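# Unpack heat sink and slip sheet onto their pads

## Task

Remove the finned metal heat sink and the slip sheet lying beneath it from the crate. Set the heat sink upright with its fins on top on the small pad, and lay the sheet flat on the large pad, with each item lying wholly within the outline of its pad.

## Robot and tools

ROBOT. Two arms, left_arm and right_arm, each ending in a five-finger hand (left is the mirror of the right). Base poses in the scene frame: left_arm (+0.030, +0.427, 0) m, quat_wxyz (+1.000, 0, 0, +0.027); right_arm (+0.058, -0.445, 0) m, quat_wxyz (+1.000, 0, 0, -0.005). Scene frame: origin at table-top height halfway between the arms, +x out over the table, +y toward left_arm, +z up. A two-camera stand sits behind the arms. Cameras: cam_high, cam_left_wrist, cam_right_wrist, each 672x504.

HAND POINT. A point 0.05 m in front of the palm and 0.15 m from the wrist flange along the fingers. Its +z runs along straight fingers, +y out of the palm, +x across the palm away from the thumb on the right hand (toward the thumb on the left). Straight fingertips extend 0.06-0.07 m past it along +z and sit 0.06 m behind it along -y. A wrist bracket on the little-finger side can strike things; with fingers level the wrist may hang up to 0.11 m (palm down) or 0.23 m (palm up) below the point.

ROW LAYOUT. Every row is one list of 28 numbers, each in [-1, 1], covering both arms even if one is idle: left dx, dy, dz, rx, ry, rz, then left little, ring, middle, index, thumb_bend, thumb_turn, force_limit, speed; then the same 14 for the right arm. The six pose numbers are offsets, not poses: measured from that arm's Hand target as it was when the action or move began (never from the previous row), along that arm's own base axes. 1.0 equals 0.6 m or 180 degrees; rx, ry, rz form one rotation vector turning about the Hand target position. Six zeros re-request the current Hand target. Per control step, commanded orientation is clipped to 32 degrees from the measured one. Hand numbers are absolute targets: fingers and thumb_bend +1 straight/open, -1 curled; thumb_turn -1 opposite the fingers (needed to grasp items about 0.035-0.065 m thick), +1 beside the palm. force_limit maps -1..+1 to about 0..10 N fingertip (0..15 N for thumb motors). speed rises from near zero at -1 to full at +0.48 and above; use -0.94 or lower for a gentle grip. To keep a hand unchanged, resend its last eight sent numbers (or, if none yet, hand_measured plus hand_force_limit and hand_speed).

TOOLS.
- execute_actions(actions, cameras): actions is a list of actions; each action is up to 15 rows at 1/30 s per row, a short one repeating its final row. Images return only for an empty list or when cameras is given (names, ["all"], or [] for none).
- move(target, speed, blend, stop_force, zero, blocking, cameras): target is one 28-number row or up to 15 rows; every row's offsets count from the same starting Hand targets. speed in m/s, 0.002-3.6, default 0.25 (turn rate up to twice that in rad/s), one value or one per target. blend in m rounds corners of a list; 0 stops at each. stop_force in N, 3-120, ends an arm's path when it feels that much push against its travel; unreliable for light loose items or while the hand turns; omit it when backing away from a contact. zero (default true) re-zeroes before the move. blocking=false returns after about 0.5 s and cannot be combined with stop_force. Paths are straight, ignore obstacles, and are cut off after 10 s.
- wait(seconds 0-10), stop() to brake a running move, zoom_image(camera, region [x0, y0, x1, y1] in pixels, at most 504 by 504), show_instructions(), zero_wrist_force(arm), finished_scene(scene 1).

RESULTS. end_effector_position (m), end_effector_quat_wxyz and velocities are in each arm's base frame. Hand target is the last commanded pose after clipping; the hand may rest short of it, and the next command asks again. Joint velocities may read within noise. hand_measured, hand_stopped_by (moving, target, force, stalled, fault) and hand_load_n (N at fingertip, positive pushing open) use the six-motor order; a load near 0 signals a lost grip. Wrist force and torque are in end-effector axes, with a third line for the peak since last shown. The move: line reports done, off_target, moving, held or fault, plus limits such as paced or held. MOTOR HOT appears at 70 °C; at 85 °C the arm brakes for a cooling stop.

AVOID. An arm halts for 10 s if contact torque reaches a joint limit (wrist joints only about 15-16 N m, others 136) or outside force nears 150 N; arms are stiff, so aiming even slightly beyond a firm surface can trigger this. Keep the arms and hands from touching each other and never grip the other hand. Do not drop parts, release them while moving, slam, or push hard; overloading fingers is harmful; anything leaving the table fails the job. Steer paths around an arm's own base. Loose items may occasionally get nudged, so check before finishing.

Each tool is called after ">>>" by a JSON object that holds its "fn" and its "kwargs".

Reference images:

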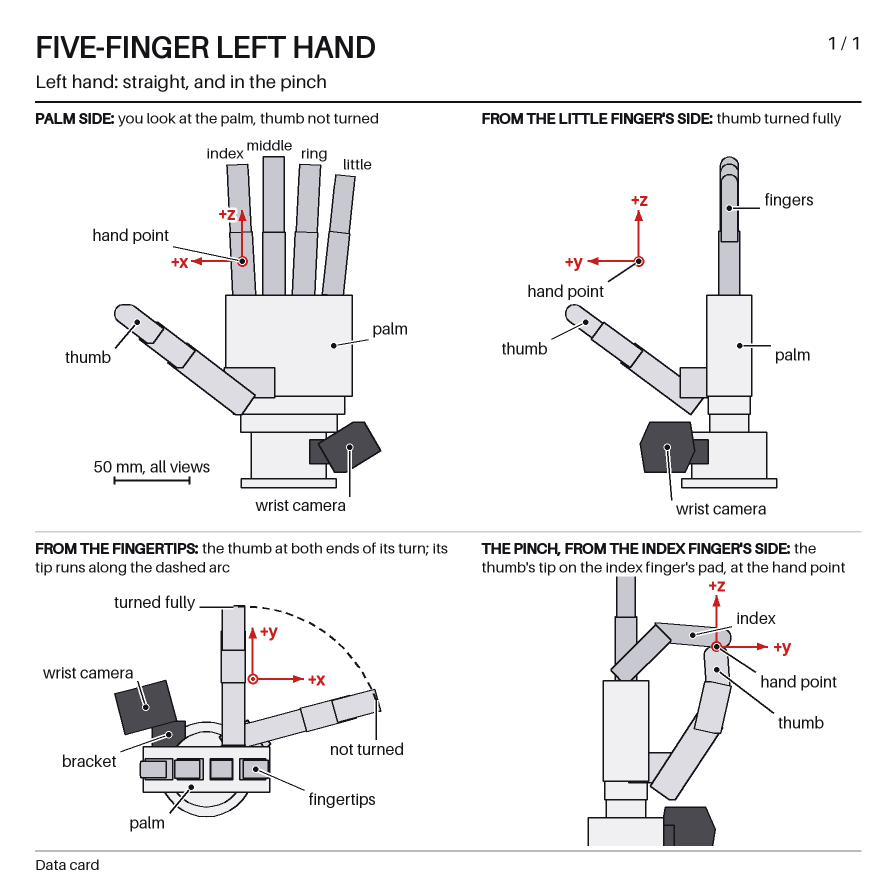

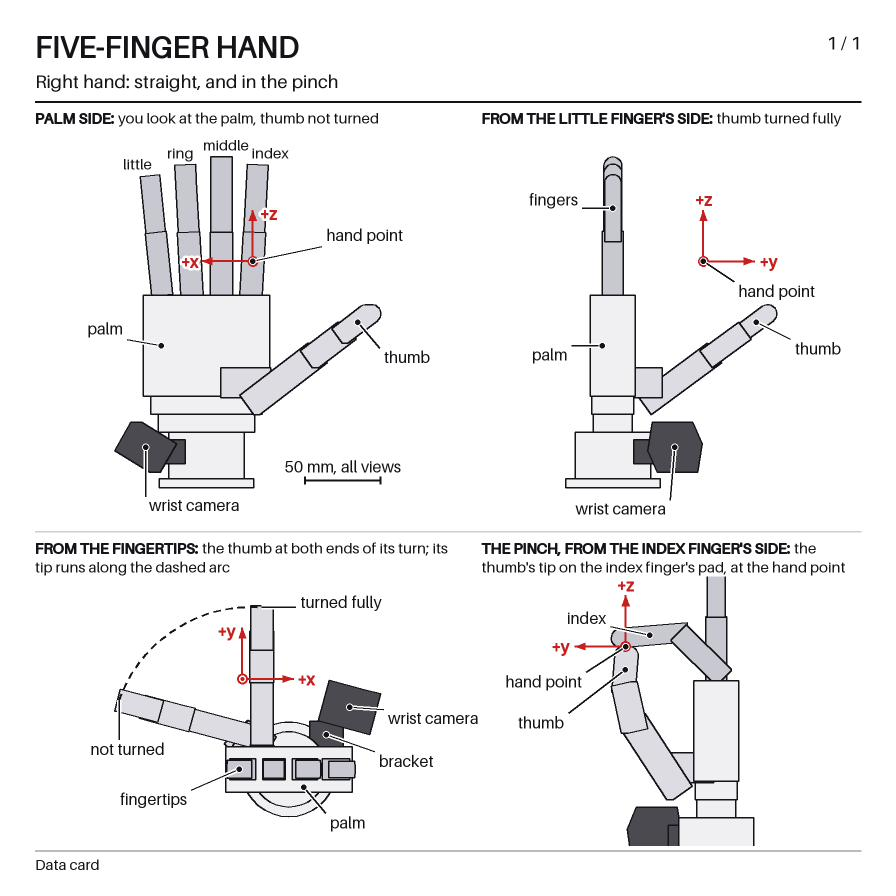

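## Session

>>> {"fn": "execute_actions", "kwargs": {"actions": []}}

Scene clock: 0.00 s.
left_arm: end_effector_position=(+0.3243, -0.0677, +0.1366) hand_measured=(+1.000, +1.000, +1.000, +1.000, +1.000, +1.000) hand_load_n=(+0.0, +0.0, +0.0, +0.0, +0.0, +0.0) hand_stopped_by=(target, target, target, target, target, target) hand_force_limit=0.00 hand_speed=-0.80 end_effector_quat_wxyz=(+0.332, +0.900, +0.194, -0.207) | right_arm: end_effector_position=(+0.8843, +0.0624, +0.3682) hand_measured=(+1.000, +1.000, +1.000, +1.000, +1.000, +1.000) hand_load_n=(+0.0, +0.0, +0.0, +0.0, +0.0, +0.0) hand_stopped_by=(target, target, target, target, target, target) hand_force_limit=0.00 hand_speed=-0.80 end_effector_quat_wxyz=(+0.566, -0.006, +0.800, -0.200)
Joint positions: left_arm=[3.919 -2.007 -2.094 1.779 -1.253 2.05] | right_arm=[-0.088 -0.909 0.839 0.36 1.804 -1.849]
Joint velocities: within noise
Joint torques (N m): no reading
Motor temperatures (°C): left_arm=[30 31 31 39 38 36] | right_arm=[34 30 31 34 37 41]
Wrist force (N): no reading
Wrist torque (N m): no reading
Wrist force, peak (N): no reading
Hand target: left_arm +0.3243, -0.0677, +0.1366; +0.332, +0.900, +0.194, -0.207 | right_arm +0.8843, +0.0624, +0.3682; +0.566, -0.006, +0.800, -0.200

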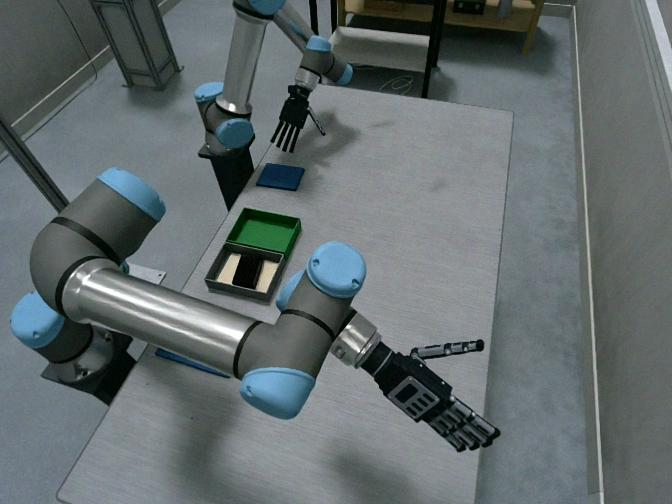

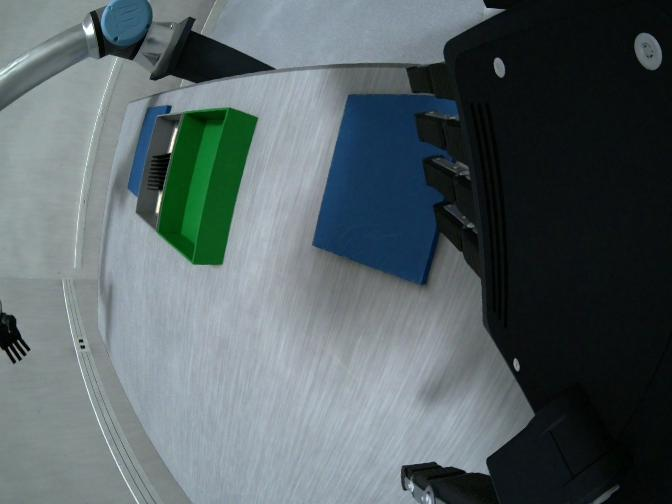

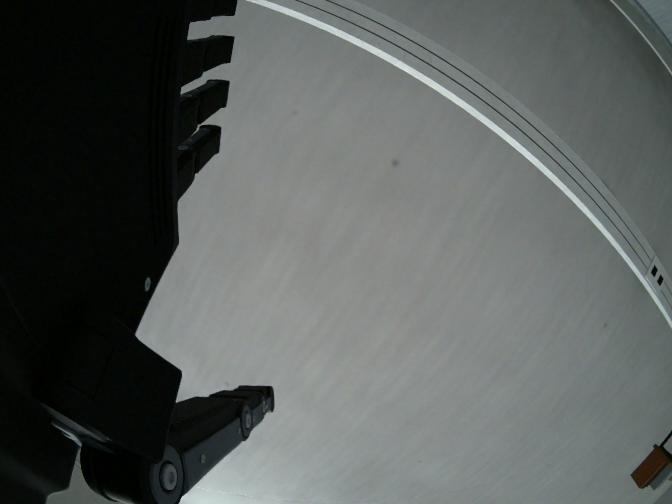

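>>> {"fn": "zoom_image", "kwargs": {"camera": "cam_high", "region": [140, 130, 360, 400]}}

>>> {"fn": "zoom_image", "kwargs": {"camera": "cam_left_wrist", "region": [100, 60, 300, 280]}}

Scaled by 1.867.

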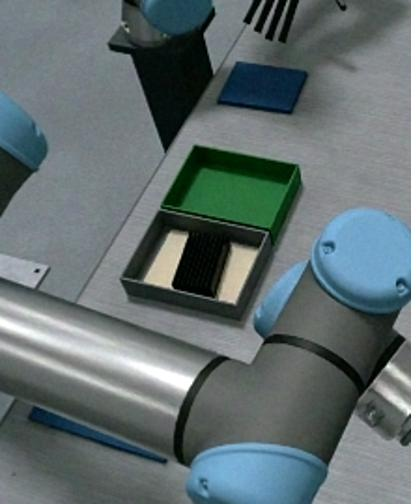

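Scaled by 2.291 from the camera's 672x504 image, which has a finer 960x720 frame.

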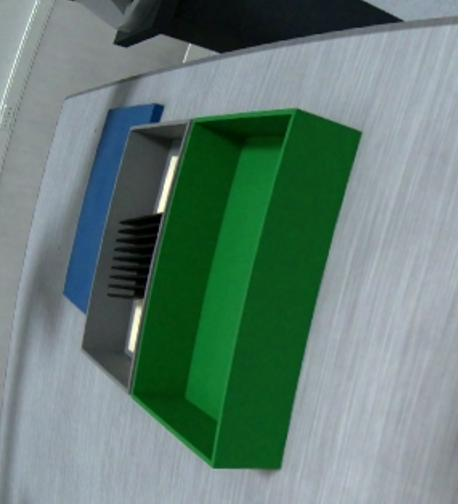

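>>> {"fn": "move", "kwargs": {"target": [0,0,0,0,0,0, 1,1,1,1,1,1,0,-0.8, -0.85,-0.5,0.1,0,0,0, 1,1,1,1,1,1,0,-0.8], "speed": 0.3, "cameras": ["all"]}}

Scene clock: 47.97 s.
left_arm: end_effector_position=(+0.3243, -0.0677, +0.1366) hand_measured=(+1.000, +1.000, +1.000, +1.000, +1.000, +1.000) hand_load_n=(+0.0, +0.0, +0.0, +0.5, +0.0, +0.0) hand_stopped_by=(target, target, target, target, target, target) hand_force_limit=0.00 hand_speed=-0.80 end_effector_quat_wxyz=(+0.332, +0.900, +0.194, -0.207) | right_arm: end_effector_position=(+0.3743, -0.2376, +0.4283) hand_measured=(+1.000, +1.000, +1.000, +1.000, +1.000, +1.000) hand_load_n=(+0.0, +0.0, +0.0, +0.0, +0.0, +0.0) hand_stopped_by=(target, target, target, target, target, target) hand_force_limit=0.00 hand_speed=-0.80 end_effector_quat_wxyz=(+0.566, -0.007, +0.800, -0.200)
Joint positions: left_arm=[3.919 -2.007 -2.094 1.779 -1.253 2.05] | right_arm=[-1.618 -1.818 1.858 0.763 0.398 -2.68]
Joint torques (N m): left_arm=[0.63 27.86 10.16 -2.66 0.51 0.26] | right_arm=[-6.05 -13.67 -11.1 2.19 -3.27 -1.96]
Wrist force (N): left_arm=[0.0 0.0 0.0] | right_arm=[0.5 -0.2 0.2]
Wrist torque (N m): left_arm=[-0.01 0.00 0.00] | right_arm=[-0.03 -0.10 0.18]
Wrist force, peak (N): left_arm=[0.2 0.1 -0.6] | right_arm=[-0.3 -2.7 1.0]
Hand target: left_arm +0.3243, -0.0677, +0.1366; +0.332, +0.900, +0.194, -0.207 | right_arm +0.3743, -0.2376, +0.4282; +0.566, -0.006, +0.800, -0.200
Off the commanded pose: left_arm 0.000 m, 0 deg | right_arm 0.000 m, 0 deg.
move: done

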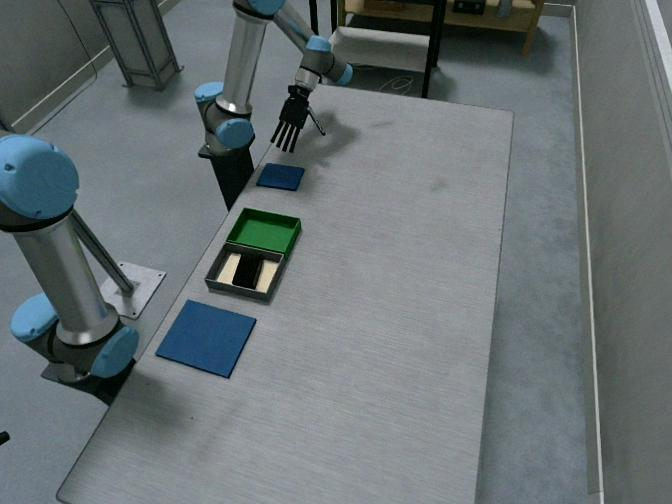

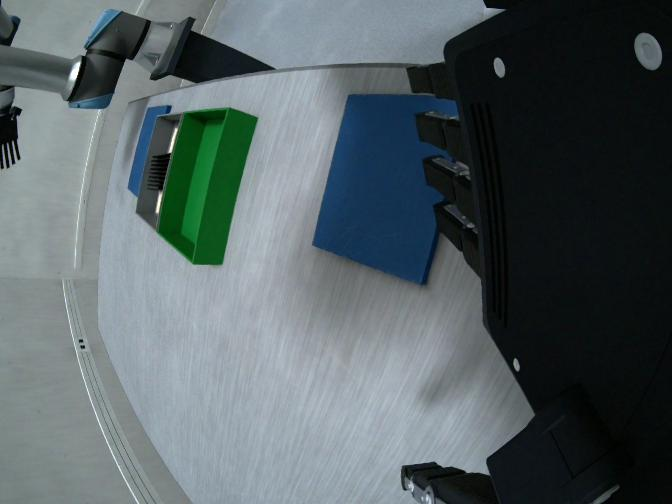

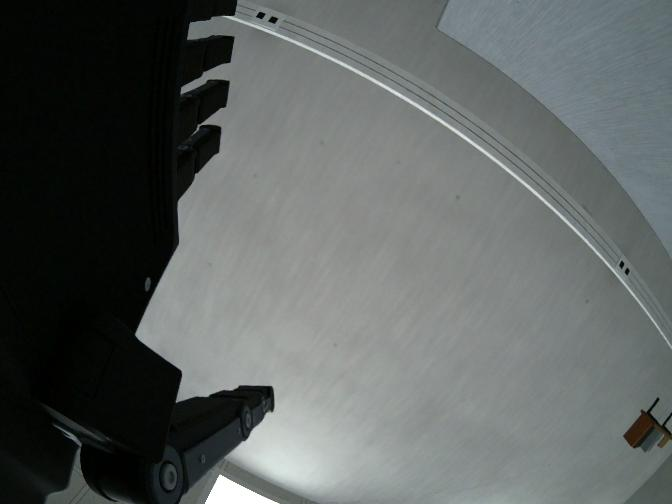

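>>> {"fn": "zoom_image", "kwargs": {"camera": "cam_high", "region": [140, 150, 320, 390]}}

>>> {"fn": "zoom_image", "kwargs": {"camera": "cam_high", "region": [200, 200, 310, 310]}}

Scaled by 2.100.

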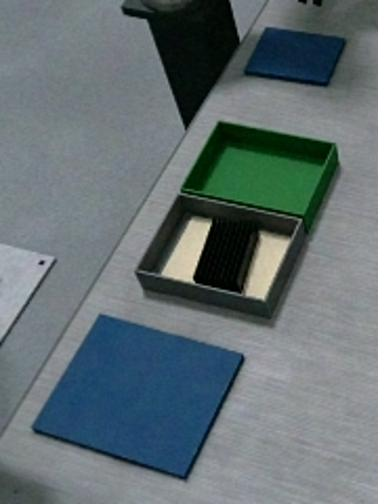

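Scaled by 4.582.

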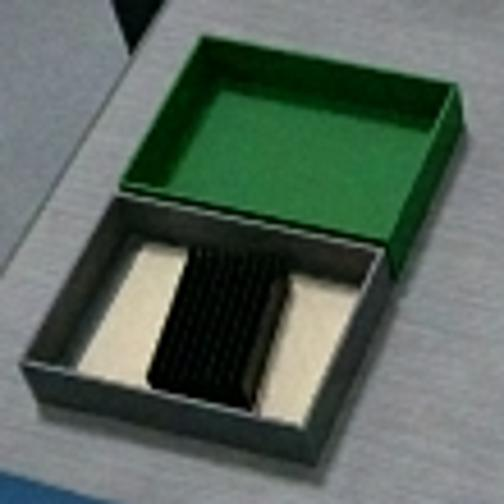

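>>> {"fn": "move", "kwargs": {"target": [0,0,0,0,0,0, 1,1,1,1,1,1,0,-0.8, -0.175,0.893,-0.05,-0.193,0.405,0.419, 1,1,1,1,1,1,0,-0.8], "speed": 0.5, "cameras": ["all"]}}

Scene clock: 176.17 s.
left_arm: end_effector_position=(+0.3243, -0.0677, +0.1366) hand_measured=(+1.000, +1.000, +1.000, +1.000, +1.000, +1.000) hand_load_n=(+0.0, +0.0, +0.0, +0.0, +0.0, +0.0) hand_stopped_by=(target, target, target, target, target, target) hand_force_limit=0.00 hand_speed=-0.80 end_effector_quat_wxyz=(+0.332, +0.900, +0.194, -0.207) | right_arm: end_effector_position=(+0.2693, +0.2982, +0.3982) hand_measured=(+1.000, +1.000, +1.000, +1.000, +1.000, +1.000) hand_load_n=(+0.0, +0.0, +0.0, +0.0, -0.5, +0.0) hand_stopped_by=(target, target, target, target, target, target) hand_force_limit=0.00 hand_speed=-0.80 end_effector_quat_wxyz=(+0.000, +0.707, -0.708, -0.001)
Joint positions: left_arm=[3.919 -2.007 -2.094 1.779 -1.253 2.05] | right_arm=[0.361 -1.289 1.09 1.77 1.57 -2.779]
Joint torques (N m): left_arm=[1.04 27.05 9.55 -2.61 0.47 0.1] | right_arm=[7.04 -22.5 -24.21 3.21 -1.24 -1.92]
Wrist force (N): left_arm=[0.0 0.2 -0.1] | right_arm=[-1.4 -1.4 1.6]
Wrist torque (N m): left_arm=[0.04 -0.01 -0.01] | right_arm=[-0.19 -0.05 -0.16]
Wrist force, peak (N): left_arm=[0.3 0.5 -0.4] | right_arm=[-3.2 -1.7 2.0]
Hand target: left_arm +0.3243, -0.0677, +0.1366; +0.332, +0.900, +0.194, -0.207 | right_arm +0.2693, +0.2982, +0.3982; +0.000, +0.707, -0.707, -0.001
Off the commanded pose: left_arm 0.000 m, 0 deg | right_arm 0.000 m, 0 deg.
move: done

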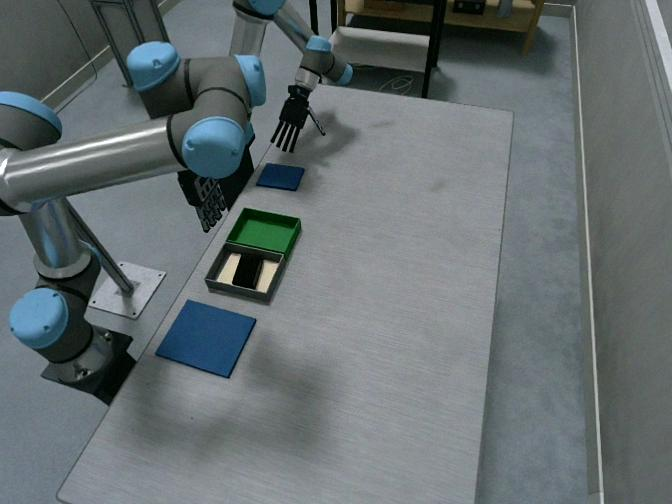

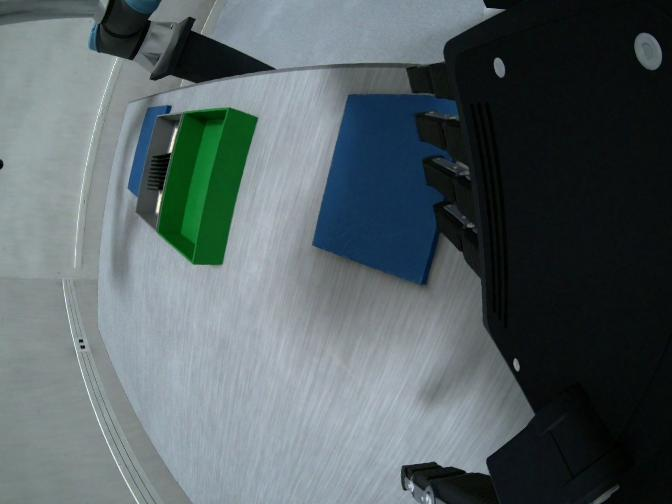

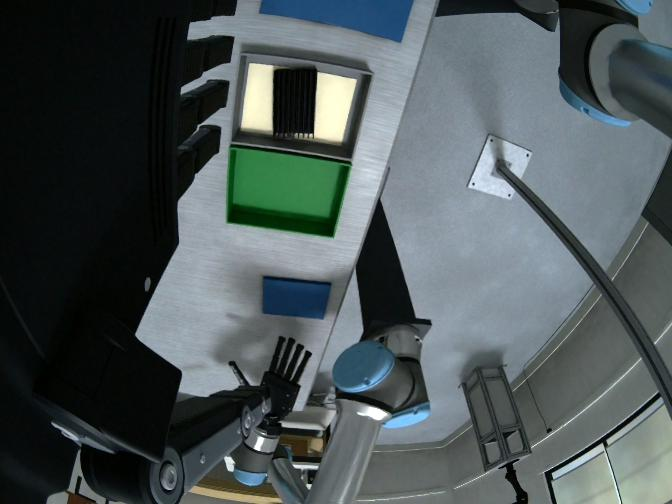

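>>> {"fn": "zoom_image", "kwargs": {"camera": "cam_right_wrist", "region": [210, 0, 430, 260]}}

Scaled by 1.938 from the camera's 672x504 image, which has a finer 960x720 frame.

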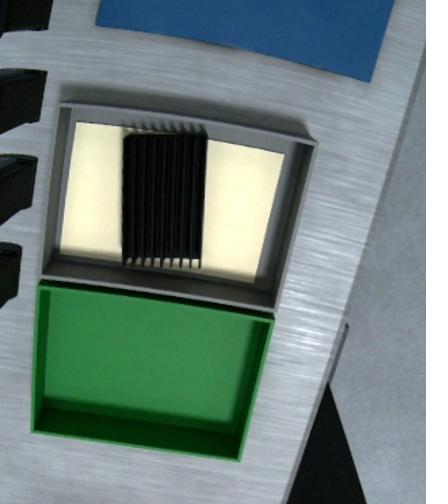

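>>> {"fn": "move", "kwargs": {"target": [0,0,0,0,0,0, 1,1,1,1,1,1,0,-0.8, -0.06,0.033,-0.23,-0.2,0,0, 1,1,1,1,1,1,0,-0.8], "speed": 0.35, "cameras": ["all"]}}

Scene clock: 233.13 s.
left_arm: end_effector_position=(+0.3243, -0.0677, +0.1366) hand_measured=(+1.000, +1.000, +1.000, +1.000, +1.000, +1.000) hand_load_n=(+0.0, +0.0, +0.5, +0.0, +0.0, +0.0) hand_stopped_by=(target, target, target, target, target, target) hand_force_limit=0.00 hand_speed=-0.80 end_effector_quat_wxyz=(+0.332, +0.900, +0.194, -0.207) | right_arm: end_effector_position=(+0.2333, +0.3180, +0.2603) hand_measured=(+1.000, +1.000, +1.000, +1.000, +1.000, +1.000) hand_load_n=(-0.5, +0.0, +0.0, +0.0, +0.0, +0.0) hand_stopped_by=(target, target, target, target, target, target) hand_force_limit=0.00 hand_speed=-0.80 end_effector_quat_wxyz=(+0.219, +0.672, -0.673, +0.218)
Joint positions: left_arm=[3.919 -2.007 -2.094 1.779 -1.253 2.05] | right_arm=[0.727 -1.028 1.256 1.793 2.024 -2.308]
Joint torques (N m): left_arm=[1.36 28.1 10.04 -2.55 0.25 0.15] | right_arm=[5.92 -34.67 -28.21 0.32 1.13 1.21]
Wrist force (N): left_arm=[0.0 0.2 -0.2] | right_arm=[-2.5 -1.5 1.4]
Wrist torque (N m): left_arm=[0.05 -0.01 -0.01] | right_arm=[-0.31 0.04 -0.30]
Wrist force, peak (N): left_arm=[0.3 0.5 0.0] | right_arm=[-3.9 -1.0 2.0]
Hand target: left_arm +0.3243, -0.0677, +0.1366; +0.332, +0.900, +0.194, -0.207 | right_arm +0.2333, +0.3180, +0.2602; +0.219, +0.672, -0.673, +0.218
Off the commanded pose: left_arm 0.000 m, 0 deg | right_arm 0.000 m, 0 deg.
move: done

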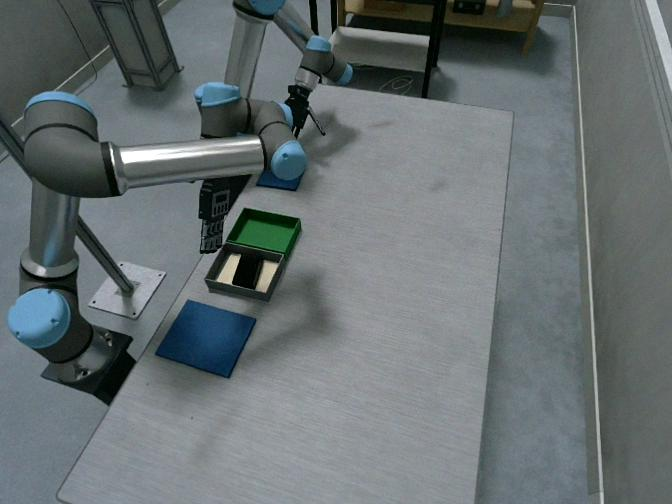

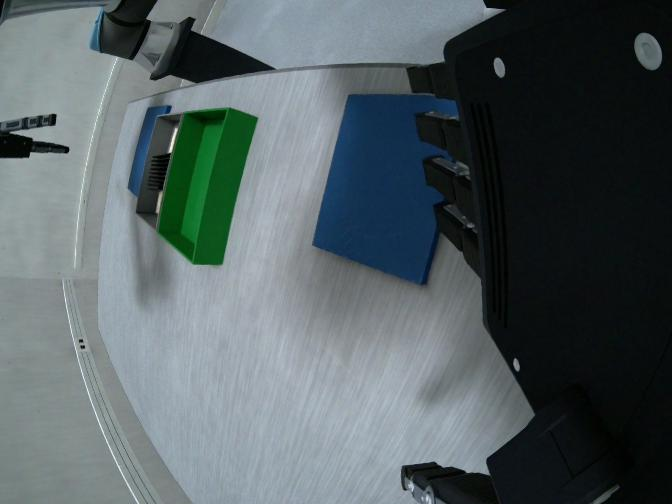

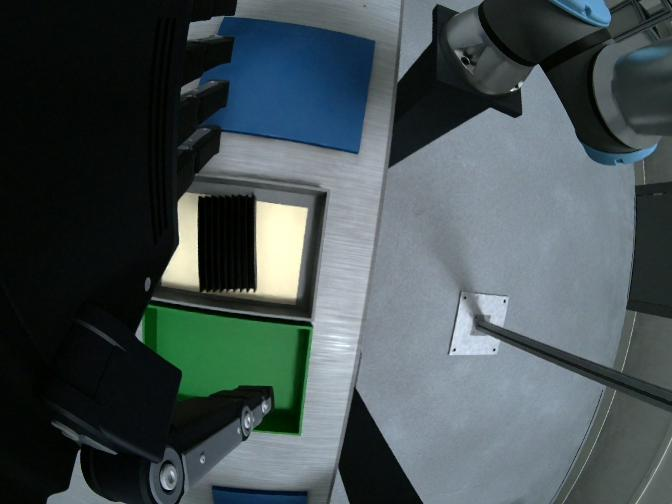

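>>> {"fn": "move", "kwargs": {"target": [0,0,0,0,0,0, 1,1,1,1,1,1,0,-0.8, 0.16667,0,0,0,0,0, 1,1,1,1,1,1,0,-0.8], "speed": 0.3, "cameras": ["cam_right_wrist", "cam_high"]}}

Scene clock: 258.83 s.
left_arm: end_effector_position=(+0.3243, -0.0677, +0.1366) hand_measured=(+1.000, +1.000, +1.000, +1.000, +1.000, +1.000) hand_load_n=(+0.0, +0.0, +0.0, +0.0, +0.0, +0.0) hand_stopped_by=(target, target, target, target, target, target) hand_force_limit=0.00 hand_speed=-0.80 end_effector_quat_wxyz=(+0.332, +0.900, +0.194, -0.207) | right_arm: end_effector_position=(+0.3332, +0.3180, +0.2602) hand_measured=(+1.000, +1.000, +1.000, +1.000, +1.000, +1.000) hand_load_n=(+0.0, +0.0, +0.0, +0.0, +0.0, +0.0) hand_stopped_by=(target, target, target, target, target, target) hand_force_limit=0.00 hand_speed=-0.80 end_effector_quat_wxyz=(+0.219, +0.672, -0.673, +0.218)
Joint positions: left_arm=[3.919 -2.007 -2.094 1.779 -1.253 2.05] | right_arm=[0.613 -0.86 0.968 1.859 2.071 -2.424]
Joint torques (N m): left_arm=[-0.12 27.69 9.44 -2.61 0.47 0.14] | right_arm=[-4.56 -40.9 -27.08 0.74 -0.66 -0.34]
Wrist force (N): left_arm=[0.1 0.3 0.3] | right_arm=[-2.3 -2.0 1.4]
Wrist torque (N m): left_arm=[0.03 -0.02 -0.01] | right_arm=[-0.37 -0.04 -0.07]
Wrist force, peak (N): left_arm=[0.3 0.6 0.0] | right_arm=[-2.1 -4.3 1.5]
Hand target: left_arm +0.3243, -0.0677, +0.1366; +0.332, +0.900, +0.194, -0.207 | right_arm +0.3333, +0.3180, +0.2602; +0.219, +0.672, -0.673, +0.218
Off the commanded pose: left_arm 0.000 m, 0 deg | right_arm 0.000 m, 0 deg.
move: done
Images, in order (width x height): cam_high 672x504, cam_right_wrist 672x504.

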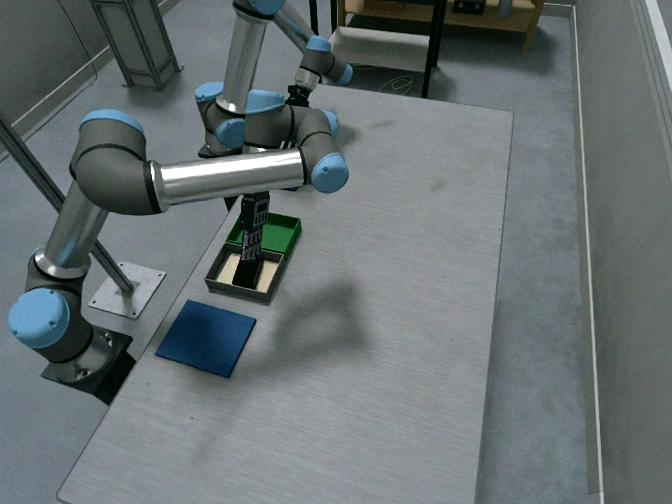

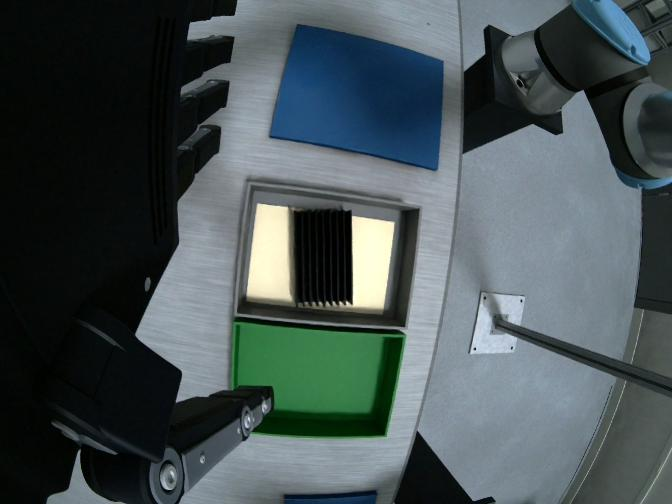

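>>> {"fn": "zoom_image", "kwargs": {"camera": "cam_right_wrist", "region": [230, 170, 430, 340]}}

>>> {"fn": "zoom_image", "kwargs": {"camera": "cam_right_wrist", "region": [220, 0, 470, 200]}}

Scaled by 2.520 from the camera's 672x504 image, which has a finer 960x720 frame.

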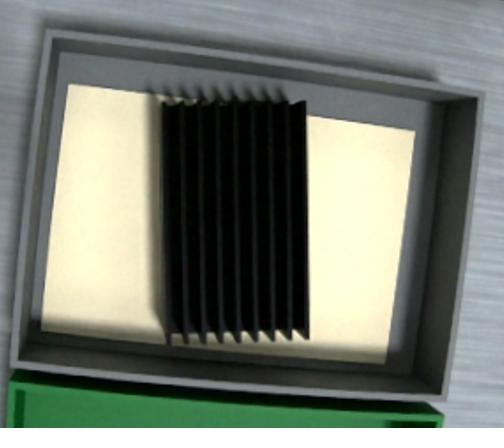

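Scaled by 2.016 from the camera's 672x504 image, which has a finer 960x720 frame.

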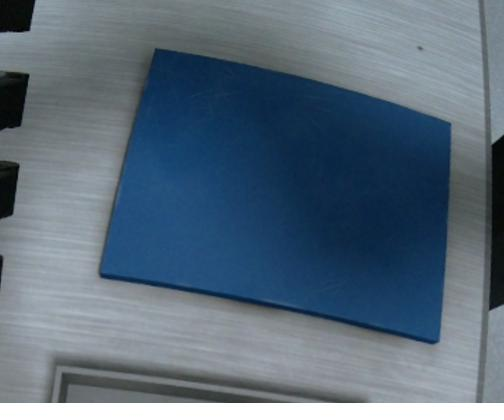

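>>> {"fn": "zoom_image", "kwargs": {"camera": "cam_right_wrist", "region": [350, 190, 430, 260]}}

>>> {"fn": "zoom_image", "kwargs": {"camera": "cam_right_wrist", "region": [230, 170, 310, 240]}}

Scaled by 6.300 from the camera's 672x504 image, which has a finer 960x720 frame.

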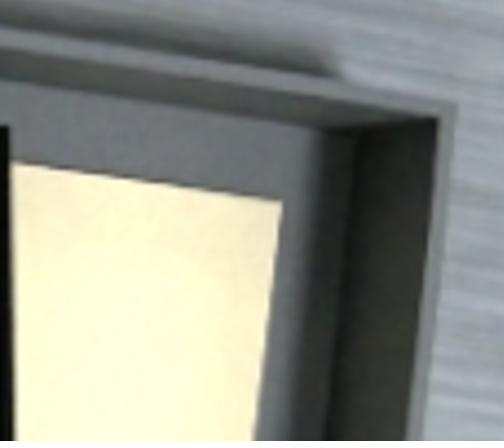

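Scaled by 6.300 from the camera's 672x504 image, which has a finer 960x720 frame.

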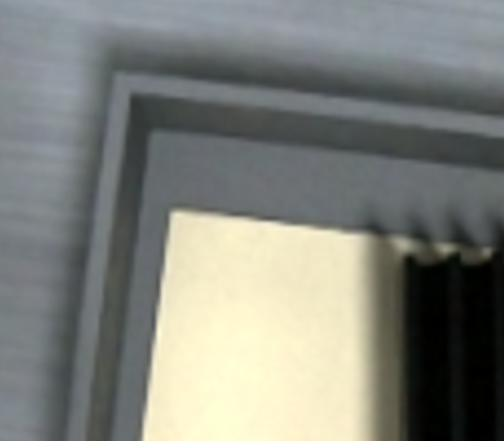

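>>> {"fn": "move", "kwargs": {"target": [0,0,0,0,0,0, 1,1,1,1,1,1,0,-0.8, 0,0,-0.16667,0,0,0, 1,1,1,1,1,1,0,-0.8], "speed": 0.3, "cameras": ["cam_right_wrist", "cam_high"]}}

Scene clock: 396.50 s.
left_arm: end_effector_position=(+0.3243, -0.0677, +0.1366) hand_measured=(+1.000, +1.000, +1.000, +1.000, +1.000, +1.000) hand_load_n=(+0.0, +0.0, +0.0, +0.0, +0.0, +0.0) hand_stopped_by=(target, target, target, target, target, target) hand_force_limit=0.00 hand_speed=-0.80 end_effector_quat_wxyz=(+0.332, +0.900, +0.194, -0.207) | right_arm: end_effector_position=(+0.3333, +0.3180, +0.1603) hand_measured=(+1.000, +1.000, +1.000, +1.000, +1.000, +1.000) hand_load_n=(+0.0, +0.0, +0.0, +0.0, +0.0, +0.0) hand_stopped_by=(target, target, target, target, target, target) hand_force_limit=0.00 hand_speed=-0.80 end_effector_quat_wxyz=(+0.219, +0.672, -0.673, +0.218)
Joint positions: left_arm=[3.919 -2.007 -2.094 1.779 -1.253 2.05] | right_arm=[0.613 -0.802 1.127 1.642 2.071 -2.425]
Joint torques (N m): left_arm=[1.45 27.1 9.7 -2.59 0.35 0.22] | right_arm=[0.26 -47.47 -17.83 0.67 0.24 -1.62]
Wrist force (N): left_arm=[0.3 0.3 -0.2] | right_arm=[-2.3 -1.5 1.4]
Wrist torque (N m): left_arm=[0.06 -0.06 0.01] | right_arm=[-0.33 -0.05 -0.07]
Wrist force, peak (N): left_arm=[0.4 0.5 -0.3] | right_arm=[-3.6 -1.4 3.0]
Hand target: left_arm +0.3243, -0.0677, +0.1366; +0.332, +0.900, +0.194, -0.207 | right_arm +0.3333, +0.3180, +0.1602; +0.219, +0.672, -0.673, +0.218
Off the commanded pose: left_arm 0.000 m, 0 deg | right_arm 0.000 m, 0 deg.
move: done
Images, in order (width x height): cam_high 672x504, cam_right_wrist 672x504.

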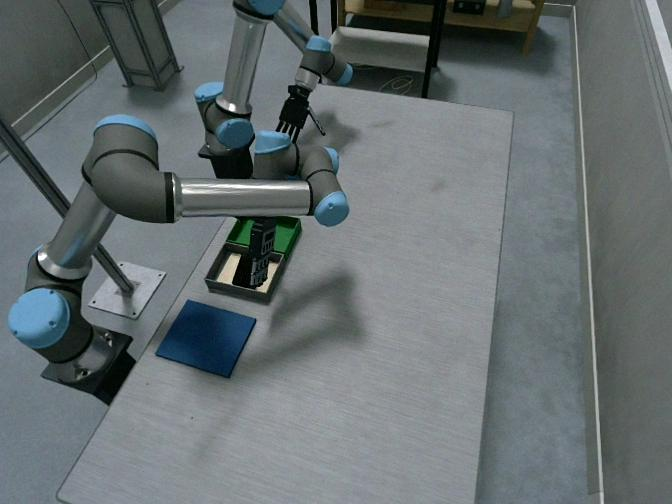

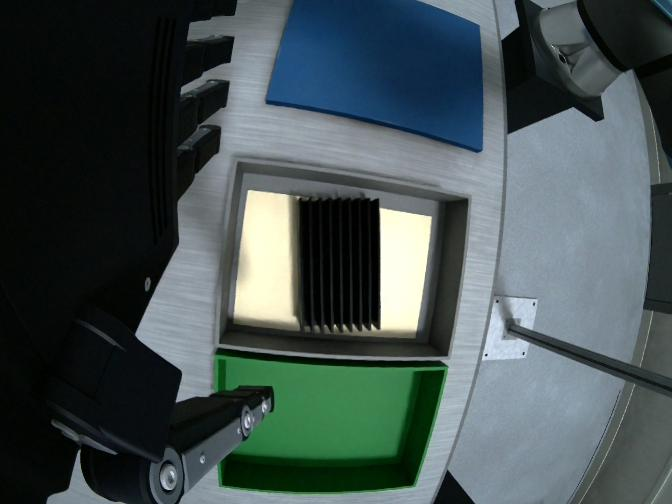

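>>> {"fn": "move", "kwargs": {"target": [0,0,0,0,0,0, 1,1,1,1,1,1,0,-0.8, -0.0533,0.0843,0.066,0.2047,-0.2657,0.129, -1,0.5,0.5,0.5,1,-1,0,0.3], "speed": 0.35, "cameras": ["all"]}}

Scene clock: 510.20 s.
left_arm: end_effector_position=(+0.3243, -0.0677, +0.1366) hand_measured=(+1.000, +1.000, +1.000, +1.000, +1.000, +1.000) hand_load_n=(+0.0, +0.0, +0.0, +0.0, +0.0, +0.0) hand_stopped_by=(target, target, target, target, target, target) hand_force_limit=0.00 hand_speed=-0.80 end_effector_quat_wxyz=(+0.332, +0.900, +0.194, -0.207) | right_arm: end_effector_position=(+0.3013, +0.3686, +0.1998) hand_measured=(-1.000, +0.500, +0.500, +0.500, +1.000, -1.000) hand_load_n=(+0.0, +0.0, +0.0, +0.0, +0.0, +0.0) hand_stopped_by=(target, target, target, target, target, target) hand_force_limit=0.00 hand_speed=0.30 end_effector_quat_wxyz=(-0.328, +0.677, -0.592, +0.287)
Joint positions: left_arm=[3.919 -2.007 -2.094 1.779 -1.253 2.05] | right_arm=[0.743 -1.531 1.824 0.474 2.036 -2.733]
Joint torques (N m): left_arm=[1.19 27.97 9.15 -2.52 0.39 0.13] | right_arm=[-5.36 -26.59 -17.88 -1.03 2.35 1.34]
Wrist force (N): left_arm=[0.1 0.3 -0.1] | right_arm=[-1.1 0.9 0.8]
Wrist torque (N m): left_arm=[0.04 -0.03 -0.01] | right_arm=[0.00 -0.07 0.02]
Wrist force, peak (N): left_arm=[0.2 0.6 0.0] | right_arm=[-2.7 -2.1 2.0]
Hand target: left_arm +0.3243, -0.0677, +0.1366; +0.332, +0.900, +0.194, -0.207 | right_arm +0.3013, +0.3686, +0.1998; -0.328, +0.677, -0.592, +0.287
Off the commanded pose: left_arm 0.000 m, 0 deg | right_arm 0.000 m, 0 deg.
move: done

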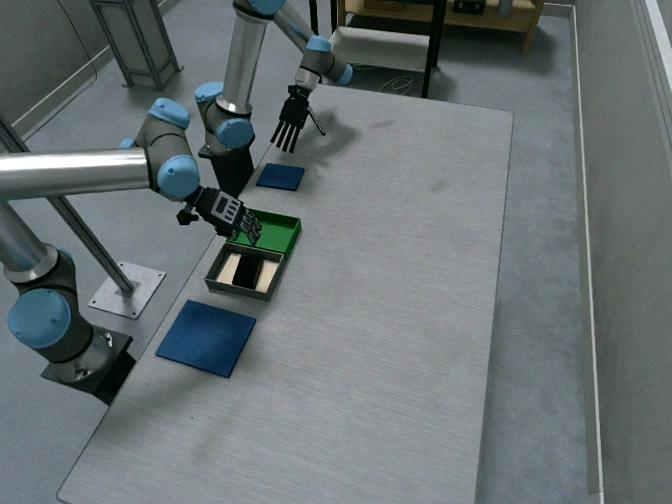

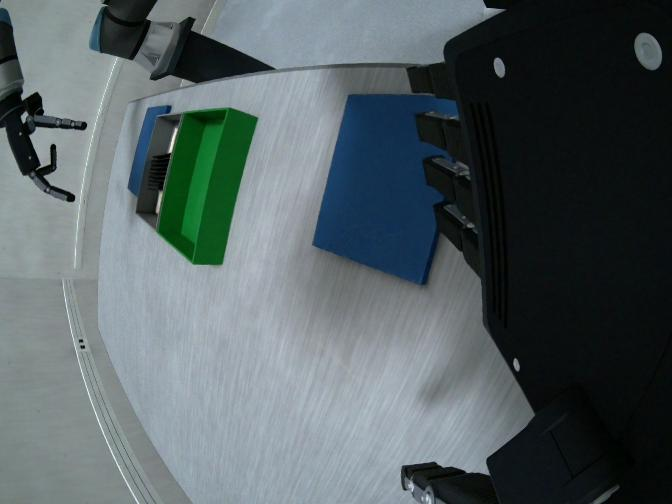

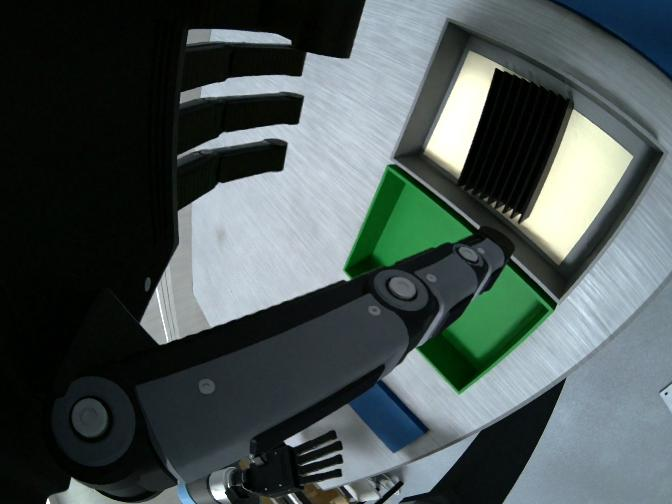

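>>> {"fn": "zoom_image", "kwargs": {"camera": "cam_left_wrist", "region": [0, 0, 280, 280]}}

>>> {"fn": "zoom_image", "kwargs": {"camera": "cam_high", "region": [160, 160, 320, 320]}}

Scaled by 1.800 from the camera's 672x504 image, which has a finer 960x720 frame.

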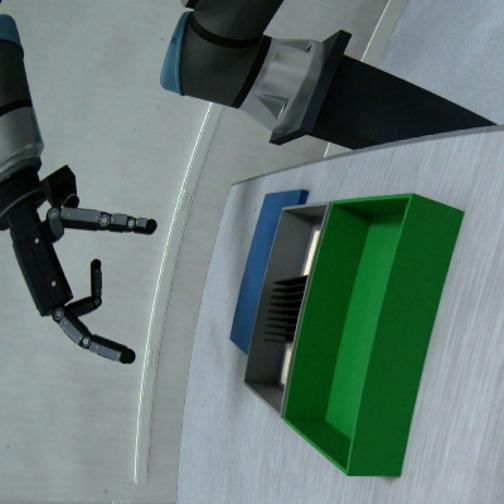

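Scaled by 3.150.

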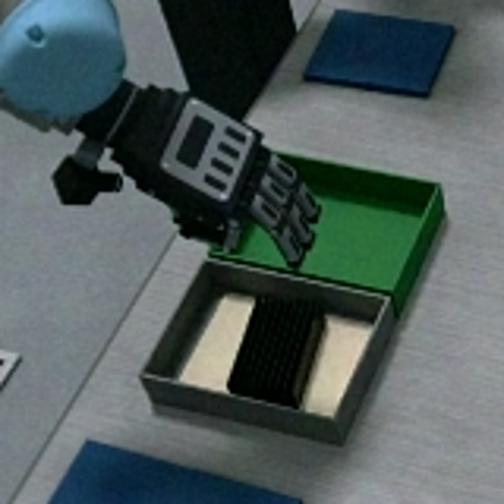

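>>> {"fn": "move", "kwargs": {"target": [0,0,0,0,0,0, 1,1,1,1,1,1,0,-0.8, 0,0,-0.1667,0,0,0, -1,0.5,0.5,0.5,1,-1,0,0.3], "speed": 0.2, "cameras": ["all"]}}

>>> {"fn": "zoom_image", "kwargs": {"camera": "cam_left_wrist", "region": [60, 60, 280, 280]}}

>>> {"fn": "zoom_image", "kwargs": {"camera": "cam_right_wrist", "region": [280, 0, 672, 294]}}

Scene clock: 528.60 s.
left_arm: end_effector_position=(+0.3243, -0.0677, +0.1366) hand_measured=(+1.000, +1.000, +1.000, +1.000, +1.000, +1.000) hand_load_n=(+0.0, +0.0, +0.0, +0.0, +0.0, +0.0) hand_stopped_by=(target, target, target, target, target, target) hand_force_limit=0.00 hand_speed=-0.80 end_effector_quat_wxyz=(+0.332, +0.900, +0.194, -0.207) | right_arm: end_effector_position=(+0.3013, +0.3686, +0.0999) hand_measured=(-1.000, +0.500, +0.500, +0.500, +1.000, -1.000) hand_load_n=(+0.0, +0.0, +0.0, +0.0, +0.0, +0.0) hand_stopped_by=(target, target, target, target, target, target) hand_force_limit=0.00 hand_speed=0.30 end_effector_quat_wxyz=(-0.328, +0.677, -0.592, +0.287)
Joint positions: left_arm=[3.919 -2.007 -2.094 1.779 -1.253 2.05] | right_arm=[0.743 -1.428 1.99 0.204 2.036 -2.733]
Joint torques (N m): left_arm=[0.9 28.74 9.16 -2.52 0.31 0.18] | right_arm=[1.38 -19.29 -18.67 -0.85 -0.76 -1.88]
Wrist force (N): left_arm=[0.0 0.3 -0.2] | right_arm=[-1.3 1.2 0.6]
Wrist torque (N m): left_arm=[0.05 -0.02 -0.01] | right_arm=[0.03 -0.01 0.04]
Wrist force, peak (N): left_arm=[0.3 0.5 0.0] | right_arm=[-1.1 2.8 1.6]
Hand target: left_arm +0.3243, -0.0677, +0.1366; +0.332, +0.900, +0.194, -0.207 | right_arm +0.3013, +0.3686, +0.0998; -0.328, +0.677, -0.592, +0.287
Off the commanded pose: left_arm 0.000 m, 0 deg | right_arm 0.000 m, 0 deg.
move: done

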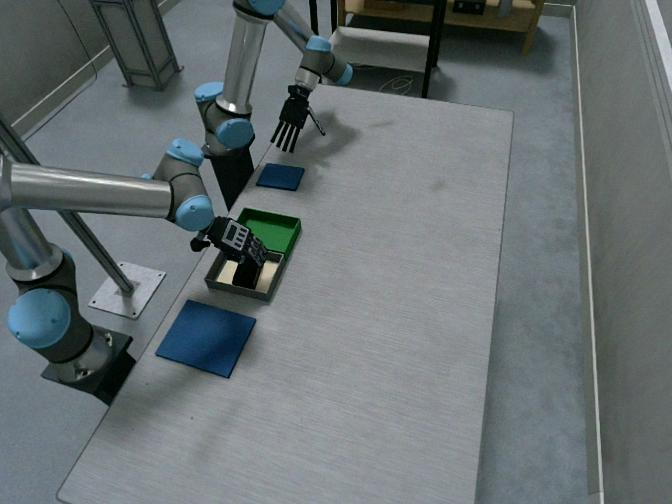

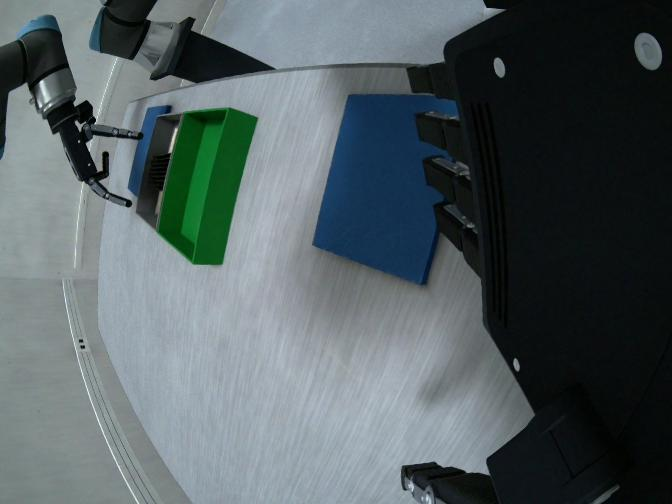

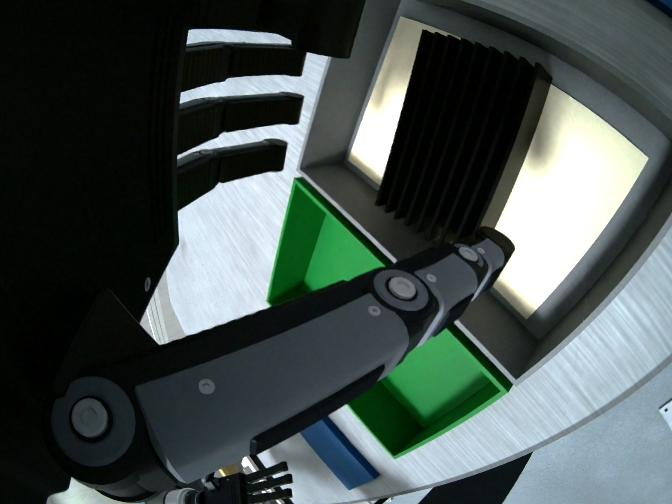

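Scaled by 2.291 from the camera's 672x504 image, which has a finer 960x720 frame.

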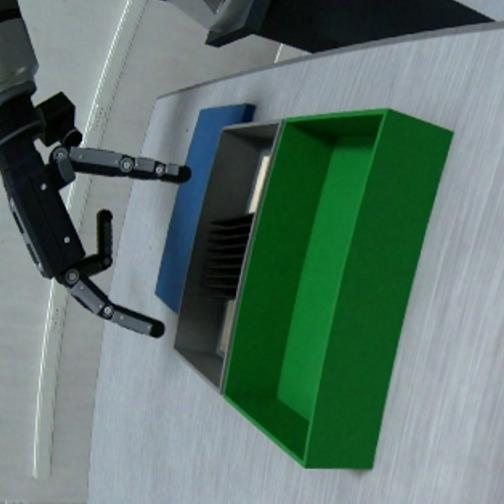

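Scaled by 1.286 from the camera's 672x504 image, which has a finer 960x720 frame.

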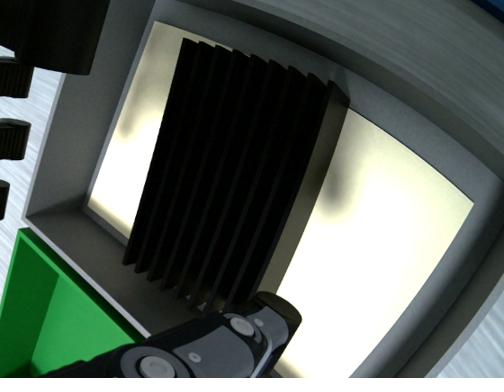

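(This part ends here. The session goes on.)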